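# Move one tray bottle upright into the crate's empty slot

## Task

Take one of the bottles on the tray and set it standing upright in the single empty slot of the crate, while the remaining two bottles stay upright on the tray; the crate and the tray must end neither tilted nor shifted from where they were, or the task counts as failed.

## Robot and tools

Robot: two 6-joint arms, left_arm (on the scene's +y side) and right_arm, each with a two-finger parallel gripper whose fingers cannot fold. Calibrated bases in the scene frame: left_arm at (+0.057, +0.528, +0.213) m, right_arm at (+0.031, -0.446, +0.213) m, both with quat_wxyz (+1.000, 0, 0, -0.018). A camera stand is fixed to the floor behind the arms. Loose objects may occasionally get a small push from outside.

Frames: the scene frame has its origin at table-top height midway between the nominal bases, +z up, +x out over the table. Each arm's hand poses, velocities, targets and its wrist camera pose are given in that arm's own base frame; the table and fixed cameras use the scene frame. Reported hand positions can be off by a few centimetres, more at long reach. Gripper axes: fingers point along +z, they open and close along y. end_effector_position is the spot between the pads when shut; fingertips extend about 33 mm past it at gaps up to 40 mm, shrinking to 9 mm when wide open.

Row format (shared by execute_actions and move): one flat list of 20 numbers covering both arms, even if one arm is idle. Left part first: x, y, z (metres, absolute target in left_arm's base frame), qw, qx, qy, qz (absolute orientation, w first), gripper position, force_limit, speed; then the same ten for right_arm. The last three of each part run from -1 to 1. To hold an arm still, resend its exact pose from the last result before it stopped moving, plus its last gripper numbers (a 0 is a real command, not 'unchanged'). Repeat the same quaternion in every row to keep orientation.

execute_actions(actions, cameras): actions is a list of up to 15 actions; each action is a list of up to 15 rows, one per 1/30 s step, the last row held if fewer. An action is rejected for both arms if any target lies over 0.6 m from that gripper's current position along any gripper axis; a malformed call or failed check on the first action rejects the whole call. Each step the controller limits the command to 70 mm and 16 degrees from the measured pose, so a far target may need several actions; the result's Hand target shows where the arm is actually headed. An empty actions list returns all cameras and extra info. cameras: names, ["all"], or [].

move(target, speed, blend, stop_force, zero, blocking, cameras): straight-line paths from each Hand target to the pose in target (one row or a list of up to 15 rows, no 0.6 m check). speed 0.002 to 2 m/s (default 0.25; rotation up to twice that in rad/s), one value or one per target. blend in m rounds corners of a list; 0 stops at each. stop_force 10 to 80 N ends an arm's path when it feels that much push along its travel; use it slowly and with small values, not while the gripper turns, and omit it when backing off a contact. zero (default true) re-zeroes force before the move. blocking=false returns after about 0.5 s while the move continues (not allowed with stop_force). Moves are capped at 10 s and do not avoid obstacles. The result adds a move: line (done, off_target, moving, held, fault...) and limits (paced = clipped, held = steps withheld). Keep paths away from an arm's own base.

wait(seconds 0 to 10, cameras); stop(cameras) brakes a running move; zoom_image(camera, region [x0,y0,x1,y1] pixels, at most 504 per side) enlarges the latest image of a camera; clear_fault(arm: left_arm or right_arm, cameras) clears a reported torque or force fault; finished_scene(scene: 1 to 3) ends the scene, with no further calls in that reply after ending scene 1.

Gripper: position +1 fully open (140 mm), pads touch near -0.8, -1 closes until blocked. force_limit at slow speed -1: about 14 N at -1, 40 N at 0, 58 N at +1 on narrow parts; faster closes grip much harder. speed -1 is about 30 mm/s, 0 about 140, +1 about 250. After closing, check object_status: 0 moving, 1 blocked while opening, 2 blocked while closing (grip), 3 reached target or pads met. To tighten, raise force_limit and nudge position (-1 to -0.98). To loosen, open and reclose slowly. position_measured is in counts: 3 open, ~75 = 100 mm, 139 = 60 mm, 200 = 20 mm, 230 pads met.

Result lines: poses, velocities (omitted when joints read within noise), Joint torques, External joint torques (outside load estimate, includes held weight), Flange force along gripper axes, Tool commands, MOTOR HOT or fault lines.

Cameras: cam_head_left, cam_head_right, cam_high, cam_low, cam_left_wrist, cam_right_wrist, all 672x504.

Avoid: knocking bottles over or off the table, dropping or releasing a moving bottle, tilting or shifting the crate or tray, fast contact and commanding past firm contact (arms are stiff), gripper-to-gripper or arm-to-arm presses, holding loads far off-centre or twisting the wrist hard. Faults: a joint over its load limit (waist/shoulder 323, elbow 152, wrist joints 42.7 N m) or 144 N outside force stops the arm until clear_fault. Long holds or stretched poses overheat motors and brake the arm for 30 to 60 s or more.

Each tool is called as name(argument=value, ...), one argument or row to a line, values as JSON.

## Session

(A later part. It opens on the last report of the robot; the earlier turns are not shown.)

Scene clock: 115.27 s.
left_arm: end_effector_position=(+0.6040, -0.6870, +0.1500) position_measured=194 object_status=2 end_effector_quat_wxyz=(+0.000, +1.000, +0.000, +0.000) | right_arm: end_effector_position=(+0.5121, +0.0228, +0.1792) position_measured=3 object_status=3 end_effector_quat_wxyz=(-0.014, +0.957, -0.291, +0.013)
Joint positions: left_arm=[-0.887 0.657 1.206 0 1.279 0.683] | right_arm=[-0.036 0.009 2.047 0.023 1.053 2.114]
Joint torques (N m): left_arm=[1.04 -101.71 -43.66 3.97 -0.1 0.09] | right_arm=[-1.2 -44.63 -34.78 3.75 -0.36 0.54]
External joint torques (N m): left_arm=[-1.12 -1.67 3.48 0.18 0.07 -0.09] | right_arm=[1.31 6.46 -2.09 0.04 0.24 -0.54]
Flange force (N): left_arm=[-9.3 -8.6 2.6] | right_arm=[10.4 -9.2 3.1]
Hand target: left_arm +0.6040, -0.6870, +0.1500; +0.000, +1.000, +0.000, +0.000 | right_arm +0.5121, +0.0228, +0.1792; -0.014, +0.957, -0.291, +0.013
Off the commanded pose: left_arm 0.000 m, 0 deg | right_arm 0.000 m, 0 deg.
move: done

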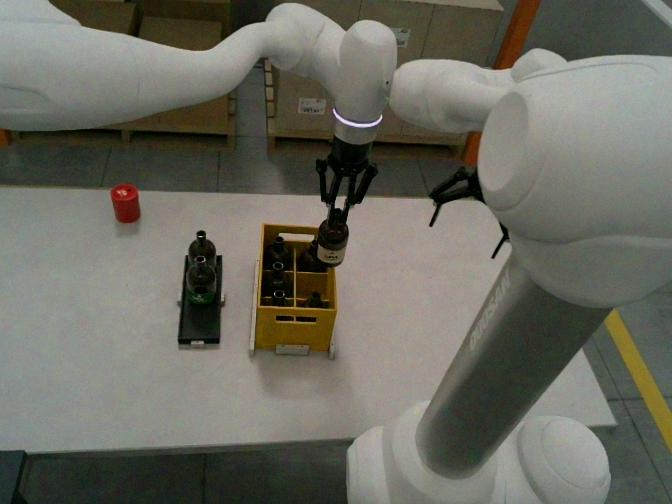

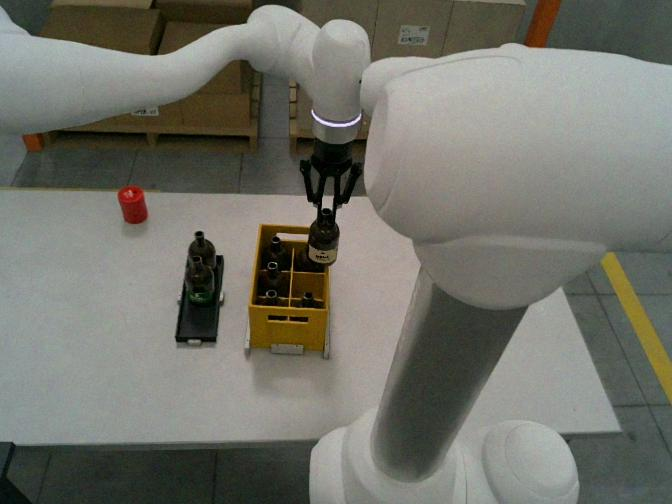

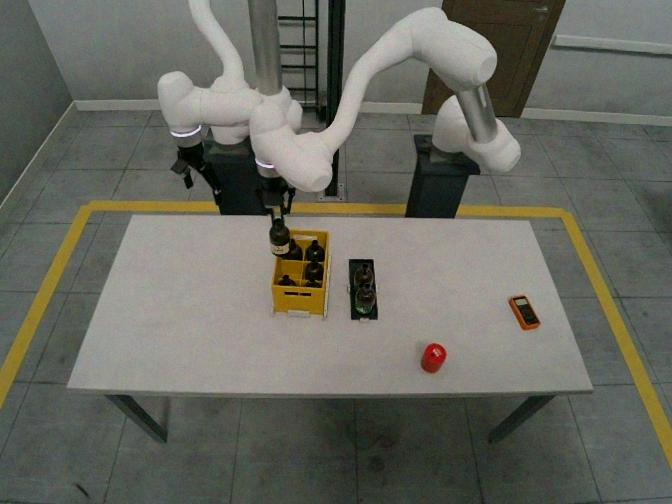

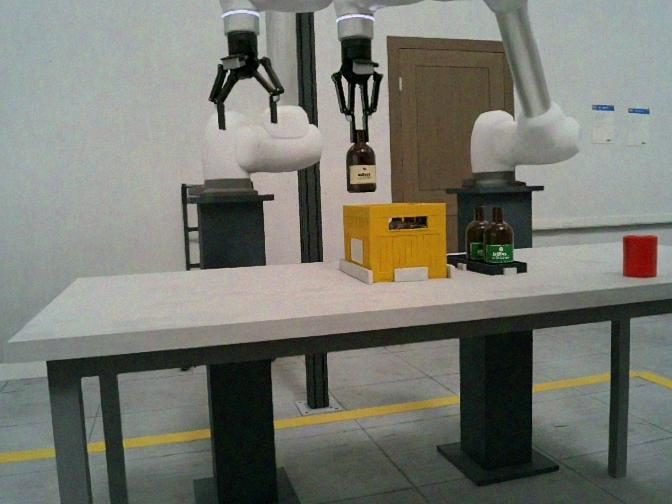

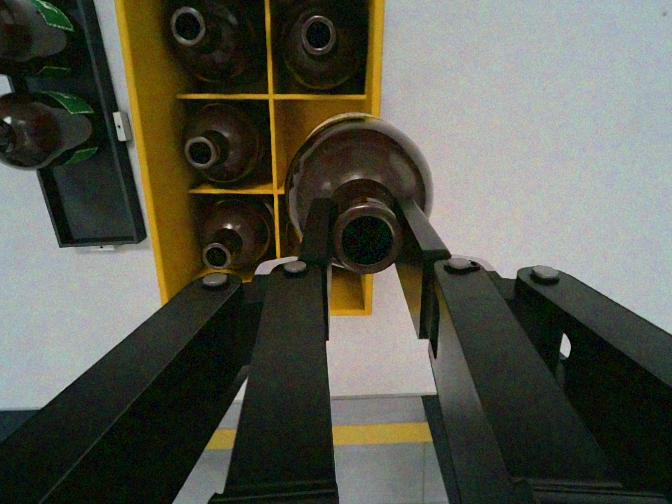

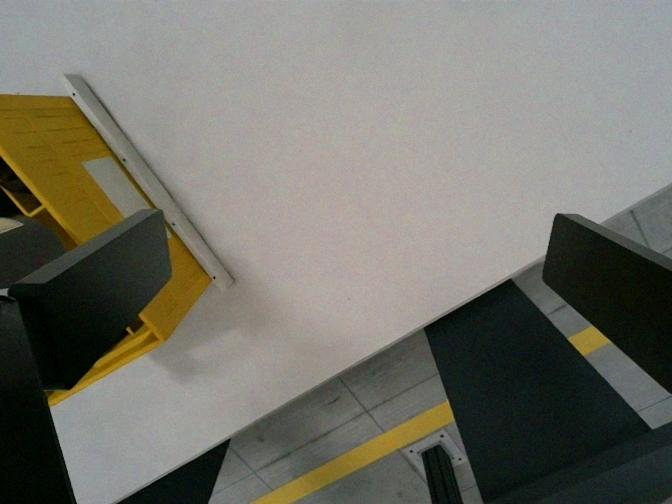

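move(
  target=[0.601,-0.664,0.1,0,1,0,0,-1,0.2,-0.85,0.5121,0.0228,0.1792,-0.014,0.957,-0.291,0.013,1,1,1],
  speed=0.2,
  cameras=["cam_left_wrist","cam_head_left","cam_head_right","cam_low"],
)

Scene clock: 135.67 s.
left_arm: end_effector_position=(+0.6018, -0.6671, +0.1074) position_measured=194 object_status=2 end_effector_quat_wxyz=(+0.001, +1.000, +0.000, +0.001) | right_arm: end_effector_position=(+0.5121, +0.0228, +0.1792) position_measured=3 object_status=3 end_effector_quat_wxyz=(-0.014, +0.957, -0.291, +0.013)
Joint positions: left_arm=[-0.875 0.653 1.292 0 1.194 0.695] | right_arm=[-0.036 0.009 2.047 0.023 1.053 2.114]
Joint torques (N m): left_arm=[-2.35 -102.2 -45.98 2.12 -2.43 0] | right_arm=[-1.04 -44.74 -34.66 3.75 -0.37 0.54]
External joint torques (N m): left_arm=[2.17 0.15 6.91 1.91 2.39 0] | right_arm=[0.85 7.05 -2.28 0.05 0.23 -0.54]
External joint torques when the fault began: left_arm=[-0.8 -111.59 -66.7 -3 -4.37 0.06]
Flange force (N): left_arm=[-8.6 -13.2 2.5] | right_arm=[11.9 -9.2 3.4]
Flange force when the fault began (N): left_arm=[-0.2 1.0 -119.6]
Hand target: left_arm +0.6019, -0.6673, +0.1076; +0.001, +1.000, +0.000, +0.001 | right_arm +0.5121, +0.0228, +0.1792; -0.014, +0.957, -0.291, +0.013
Tool commands: left_gripper/position=-1.0 left_gripper/force_limit=+0.2 left_gripper/speed=-0.85098 right_gripper/position=+1.0 right_gripper/force_limit=+1.0 right_gripper/speed=+1.0
Off the commanded pose: left_arm 0.008 m, 0 deg | right_arm 0.000 m, 0 deg.
FORCE FAULT: contact force on the left arm reached its limit, and that arm stopped. The contact can be on any part of that arm, not only on its tool. That arm's remaining commands of this call were not run. That arm is still stopped at the end of this call. While its stop runs, that arm takes no new command, but its gripper still runs the gripper command that each later call begins with.
CLEAR FAULT: the left arm stays stopped until you call clear_fault(arm="left_arm").
move: fault (left_arm)
Images, in order (width x height): cam_head_left 672x504, cam_head_right 672x504, cam_low 672x504, cam_left_wrist 672x504.

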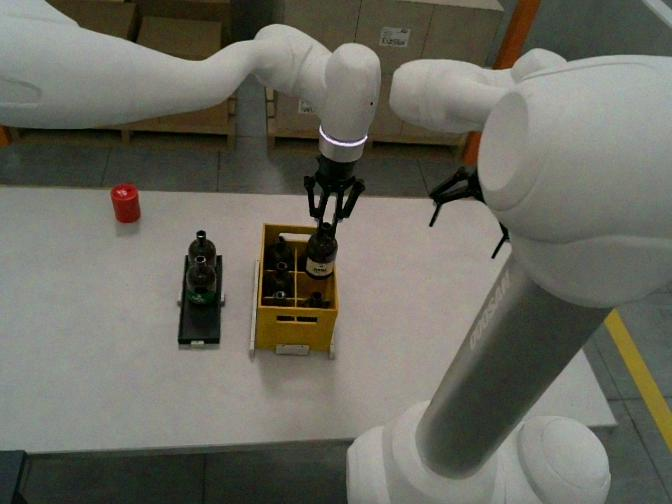

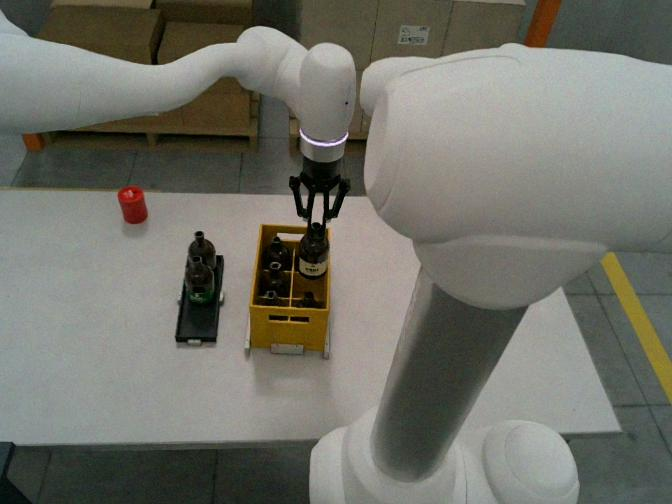

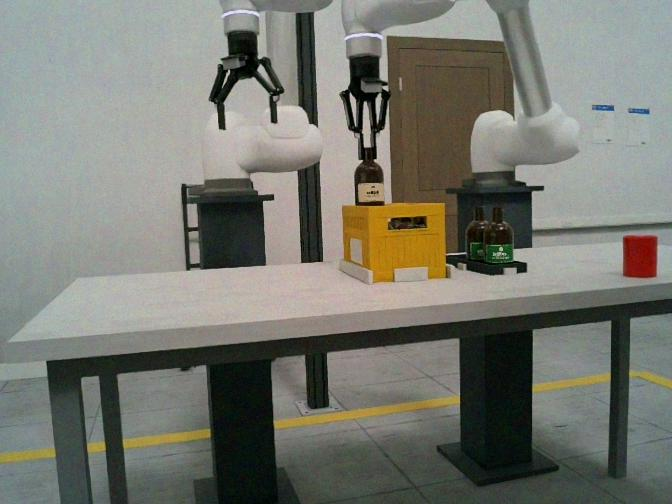

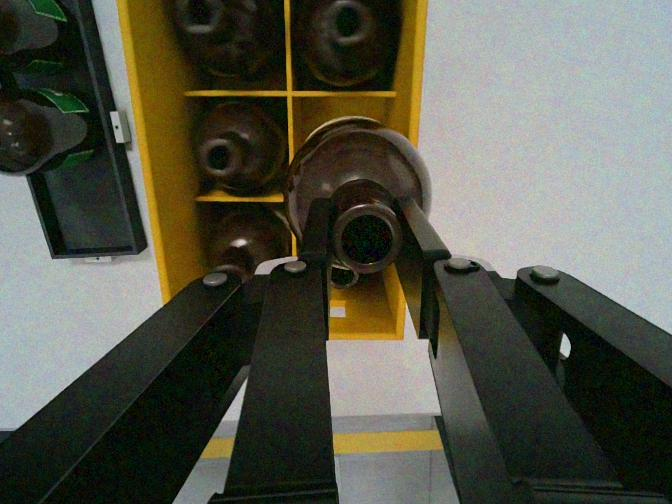

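clear_fault(
  arm="left_arm",
)

move(
  target=[0.601,-0.660,0.125,0,1,0,0,-1,0.2,-0.85,0.5121,0.0228,0.1792,-0.014,0.957,-0.291,0.013,1,1,1],
  speed=0.1,
  cameras=["cam_left_wrist","cam_head_left","cam_head_right","cam_low"],
)

Scene clock: 151.07 s.
left_arm: end_effector_position=(+0.6018, -0.6671, +0.1074) position_measured=194 object_status=2 end_effector_quat_wxyz=(+0.001, +1.000, +0.000, +0.001) | right_arm: end_effector_position=(+0.5121, +0.0228, +0.1792) position_measured=3 object_status=3 end_effector_quat_wxyz=(-0.014, +0.957, -0.291, +0.013)
Joint positions: left_arm=[-0.875 0.653 1.292 0 1.194 0.695] | right_arm=[-0.036 0.009 2.047 0.023 1.053 2.114]
Joint torques (N m): left_arm=[-3.49 -101.6 -45.65 2 -2.43 0.06] | right_arm=[-1.2 -44.68 -34.81 3.77 -0.4 0.56]
External joint torques (N m): left_arm=[3.23 -0.46 6.53 2.04 2.39 -0.06] | right_arm=[1.07 6.92 -2.08 0.02 0.27 -0.56]
Flange force (N): left_arm=[-7.7 -13.9 1.8] | right_arm=[11.2 -9.2 3.4]
Hand target: left_arm +0.6018, -0.6671, +0.1074; +0.001, +1.000, +0.000, +0.001 | right_arm +0.5121, +0.0228, +0.1792; -0.014, +0.957, -0.291, +0.013
Tool commands: left_gripper/position=-1.0 left_gripper/force_limit=+0.2 left_gripper/speed=-0.85098 right_gripper/position=+1.0 right_gripper/force_limit=+1.0 right_gripper/speed=+1.0
Off the commanded pose: left_arm 0.008 m, 0 deg | right_arm 0.000 m, 0 deg.
FORCE FAULT, CONTINUED: the left arm's stop, for the force fault that an earlier result reported, is over. The rest of the stop counts as 1 of the actions that you can send in this scene; the call itself counts as one more. That arm's target is now where it stood when the stop ended, not its last command. That arm accepts commands again.
CLEAR FAULT: your call cleared the left arm's force fault. If the contact force or a joint's load stays at its limit, that arm stops again.

Scene clock: 151.80 s.
left_arm: end_effector_position=(+0.6010, -0.6600, +0.1249) position_measured=194 object_status=2 end_effector_quat_wxyz=(+0.000, +1.000, +0.000, +0.000) | right_arm: end_effector_position=(+0.5121, +0.0228, +0.1792) position_measured=3 object_status=3 end_effector_quat_wxyz=(-0.014, +0.957, -0.291, +0.013)
Joint positions: left_arm=[-0.871 0.635 1.29 0 1.216 0.7] | right_arm=[-0.036 0.009 2.047 0.023 1.053 2.114]
Joint torques (N m): left_arm=[0.94 -99.67 -42.41 3.92 -0.17 0.1] | right_arm=[-1.22 -44.78 -34.78 3.78 -0.37 0.55]
External joint torques (N m): left_arm=[-1.15 -1.08 3.01 0.15 0.13 -0.1] | right_arm=[1.25 6.74 -2.25 0.03 0.23 -0.55]
Flange force (N): left_arm=[-7.5 -6.2 1.9] | right_arm=[11.0 -9.5 3.2]
Hand target: left_arm +0.6010, -0.6600, +0.1250; +0.000, +1.000, +0.000, +0.000 | right_arm +0.5121, +0.0228, +0.1792; -0.014, +0.957, -0.291, +0.013
Off the commanded pose: left_arm 0.000 m, 0 deg | right_arm 0.000 m, 0 deg.
move: done
Images, in order (width x height): cam_head_left 672x504, cam_head_right 672x504, cam_low 672x504, cam_left_wrist 672x504.

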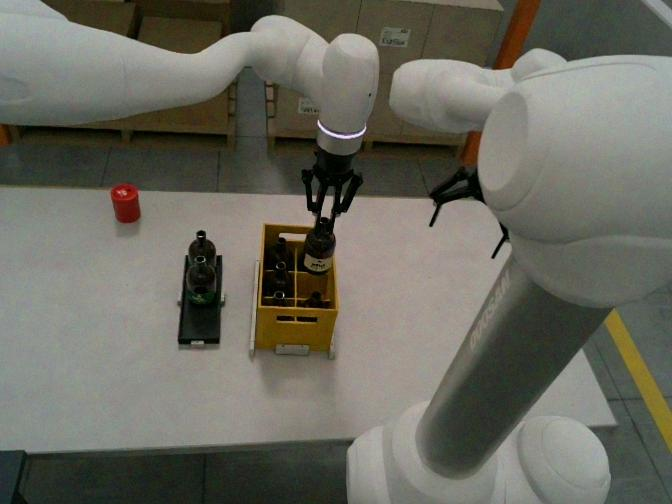

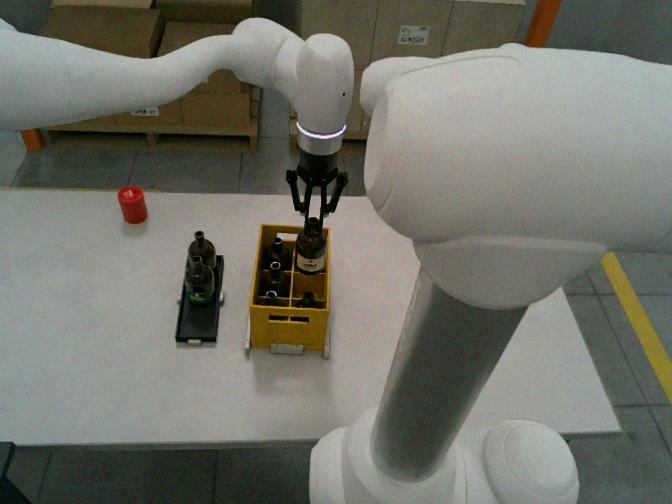

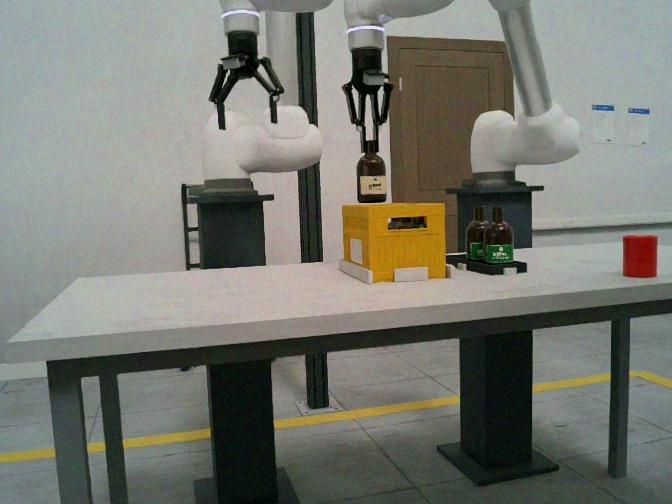

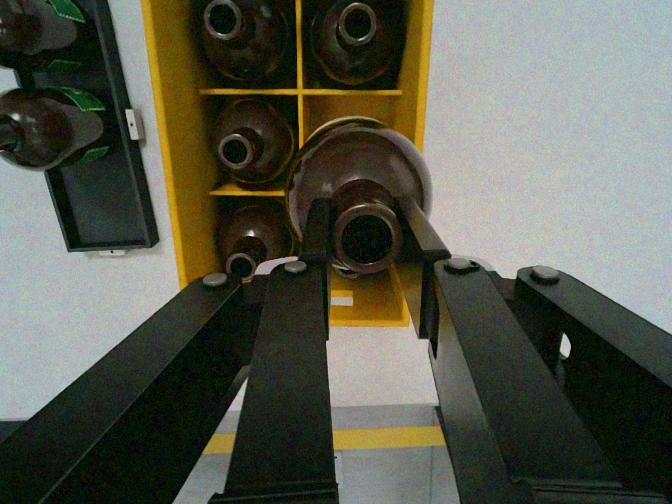

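move(
  target=[0.602,-0.660,-0.058,0,1,0,0,-1,0.2,-0.85,0.5121,0.0228,0.1792,-0.014,0.957,-0.291,0.013,1,1,1],
  speed=0.04,
  stop_force=12,
  cameras=["cam_left_wrist","cam_head_left","cam_low"],
)

Scene clock: 164.10 s.
left_arm: end_effector_position=(+0.6021, -0.6601, -0.0489) position_measured=194 object_status=2 end_effector_quat_wxyz=(+0.000, +1.000, +0.000, +0.000) | right_arm: end_effector_position=(+0.5121, +0.0228, +0.1792) position_measured=3 object_status=3 end_effector_quat_wxyz=(-0.014, +0.957, -0.291, +0.013)
Joint positions: left_arm=[-0.87 0.768 1.401 0 0.972 0.701] | right_arm=[-0.036 0.009 2.047 0.023 1.053 2.114]
Joint torques (N m): left_arm=[0.47 -52.89 -13.38 3.04 -2.79 0.09] | right_arm=[-1.27 -44.59 -34.74 3.73 -0.37 0.53]
External joint torques (N m): left_arm=[-0.66 -53.52 -21.17 0.52 2.76 -0.09] | right_arm=[1.27 6.59 -2.13 0.06 0.24 -0.53]
Flange force (N): left_arm=[-9.8 -9.5 -61.1] | right_arm=[10.6 -9.4 3.1]
Hand target: left_arm +0.6021, -0.6601, -0.0489; +0.000, +1.000, +0.000, +0.000 | right_arm +0.5121, +0.0228, +0.1792; -0.014, +0.957, -0.291, +0.013
Off the commanded pose: left_arm 0.009 m, 0 deg | right_arm 0.000 m, 0 deg.
move: contact (left_arm)
Images, in order (width x height): cam_head_left 672x504, cam_low 672x504, cam_left_wrist 672x504.

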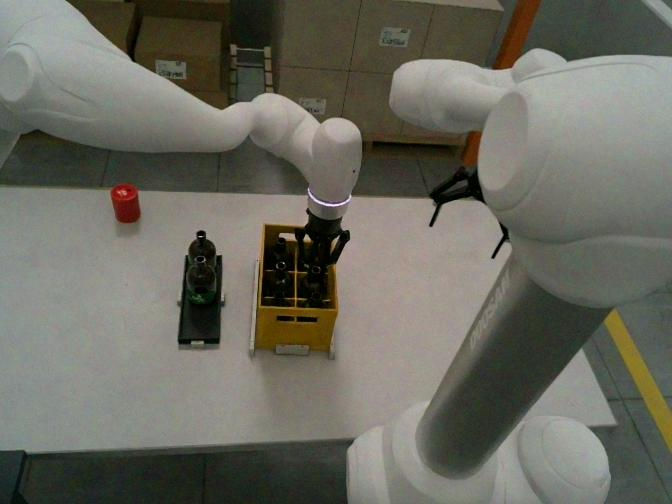

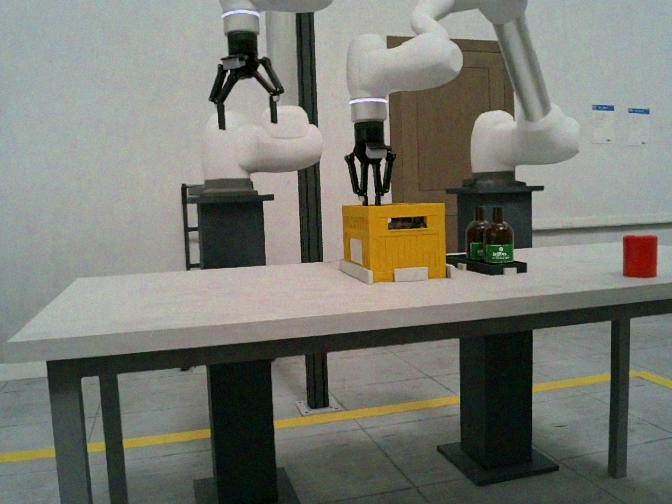

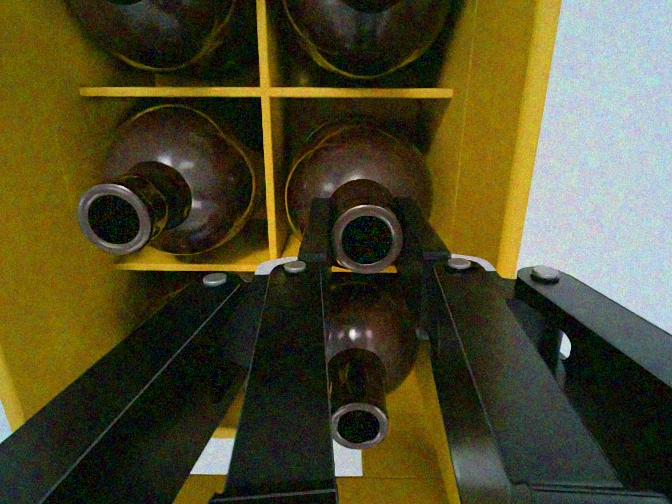

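On the floor. Relieve slightly, release to a small opening, then rise.

move(
  target=[
    [0.602,-0.660,-0.0485,0,1,0,0,-0.3,0.2,-1,0.5121,0.0228,0.1792,-0.014,0.957,-0.291,0.013,1,1,1],
    [0.602,-0.660,0.12,0,1,0,0,-0.3,0.2,-1,0.5121,0.0228,0.1792,-0.014,0.957,-0.291,0.013,1,1,1],
  ],
  speed=0.12,
  cameras=["cam_left_wrist","cam_head_left","cam_low"],
)

Scene clock: 173.30 s.
left_arm: end_effector_position=(+0.6020, -0.6600, +0.1199) position_measured=167 object_status=3 end_effector_quat_wxyz=(+0.000, +1.000, +0.000, +0.000) | right_arm: end_effector_position=(+0.5121, +0.0228, +0.1792) position_measured=3 object_status=3 end_effector_quat_wxyz=(-0.014, +0.957, -0.291, +0.013)
Joint positions: left_arm=[-0.87 0.639 1.293 0 1.209 0.701] | right_arm=[-0.036 0.009 2.047 0.023 1.053 2.114]
Joint torques (N m): left_arm=[1.05 -97.26 -40.72 3.82 0.01 0.04] | right_arm=[-1.34 -44.55 -34.7 3.73 -0.35 0.52]
External joint torques (N m): left_arm=[-1.24 -3.52 1.56 0.23 -0.05 -0.04] | right_arm=[1.3 6.57 -2.3 0.07 0.22 -0.52]
Flange force (N): left_arm=[-7.7 -6.3 -0.6] | right_arm=[10.8 -9.6 3.0]
Hand target: left_arm +0.6020, -0.6600, +0.1200; +0.000, +1.000, +0.000, +0.000 | right_arm +0.5121, +0.0228, +0.1792; -0.014, +0.957, -0.291, +0.013
Off the commanded pose: left_arm 0.000 m, 0 deg | right_arm 0.000 m, 0 deg.
move: done
Images, in order (width x height): cam_head_left 672x504, cam_low 672x504, cam_left_wrist 672x504.

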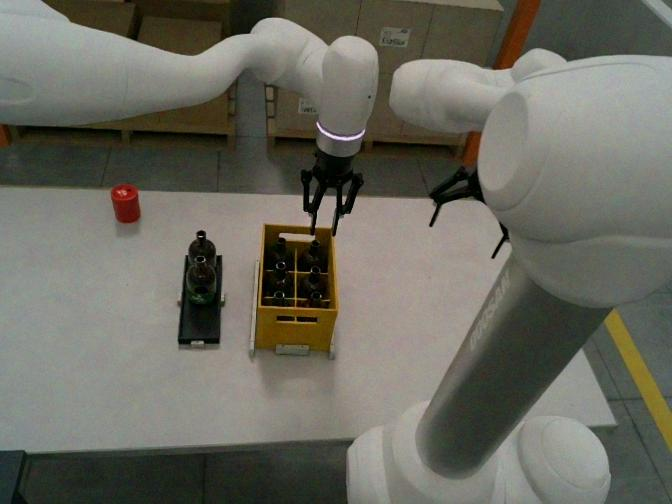

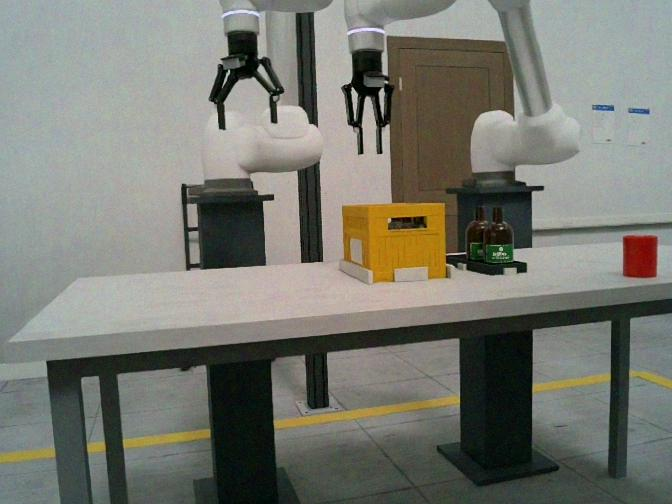

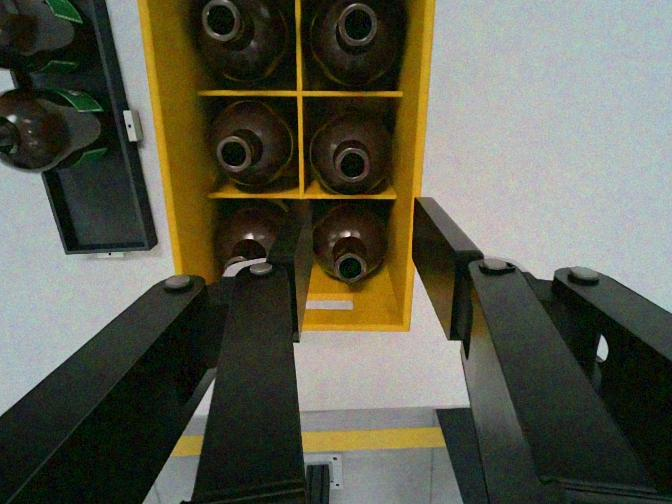

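Great.

finished_scene(
  scene=2,
)

The scene is finished: the task was done.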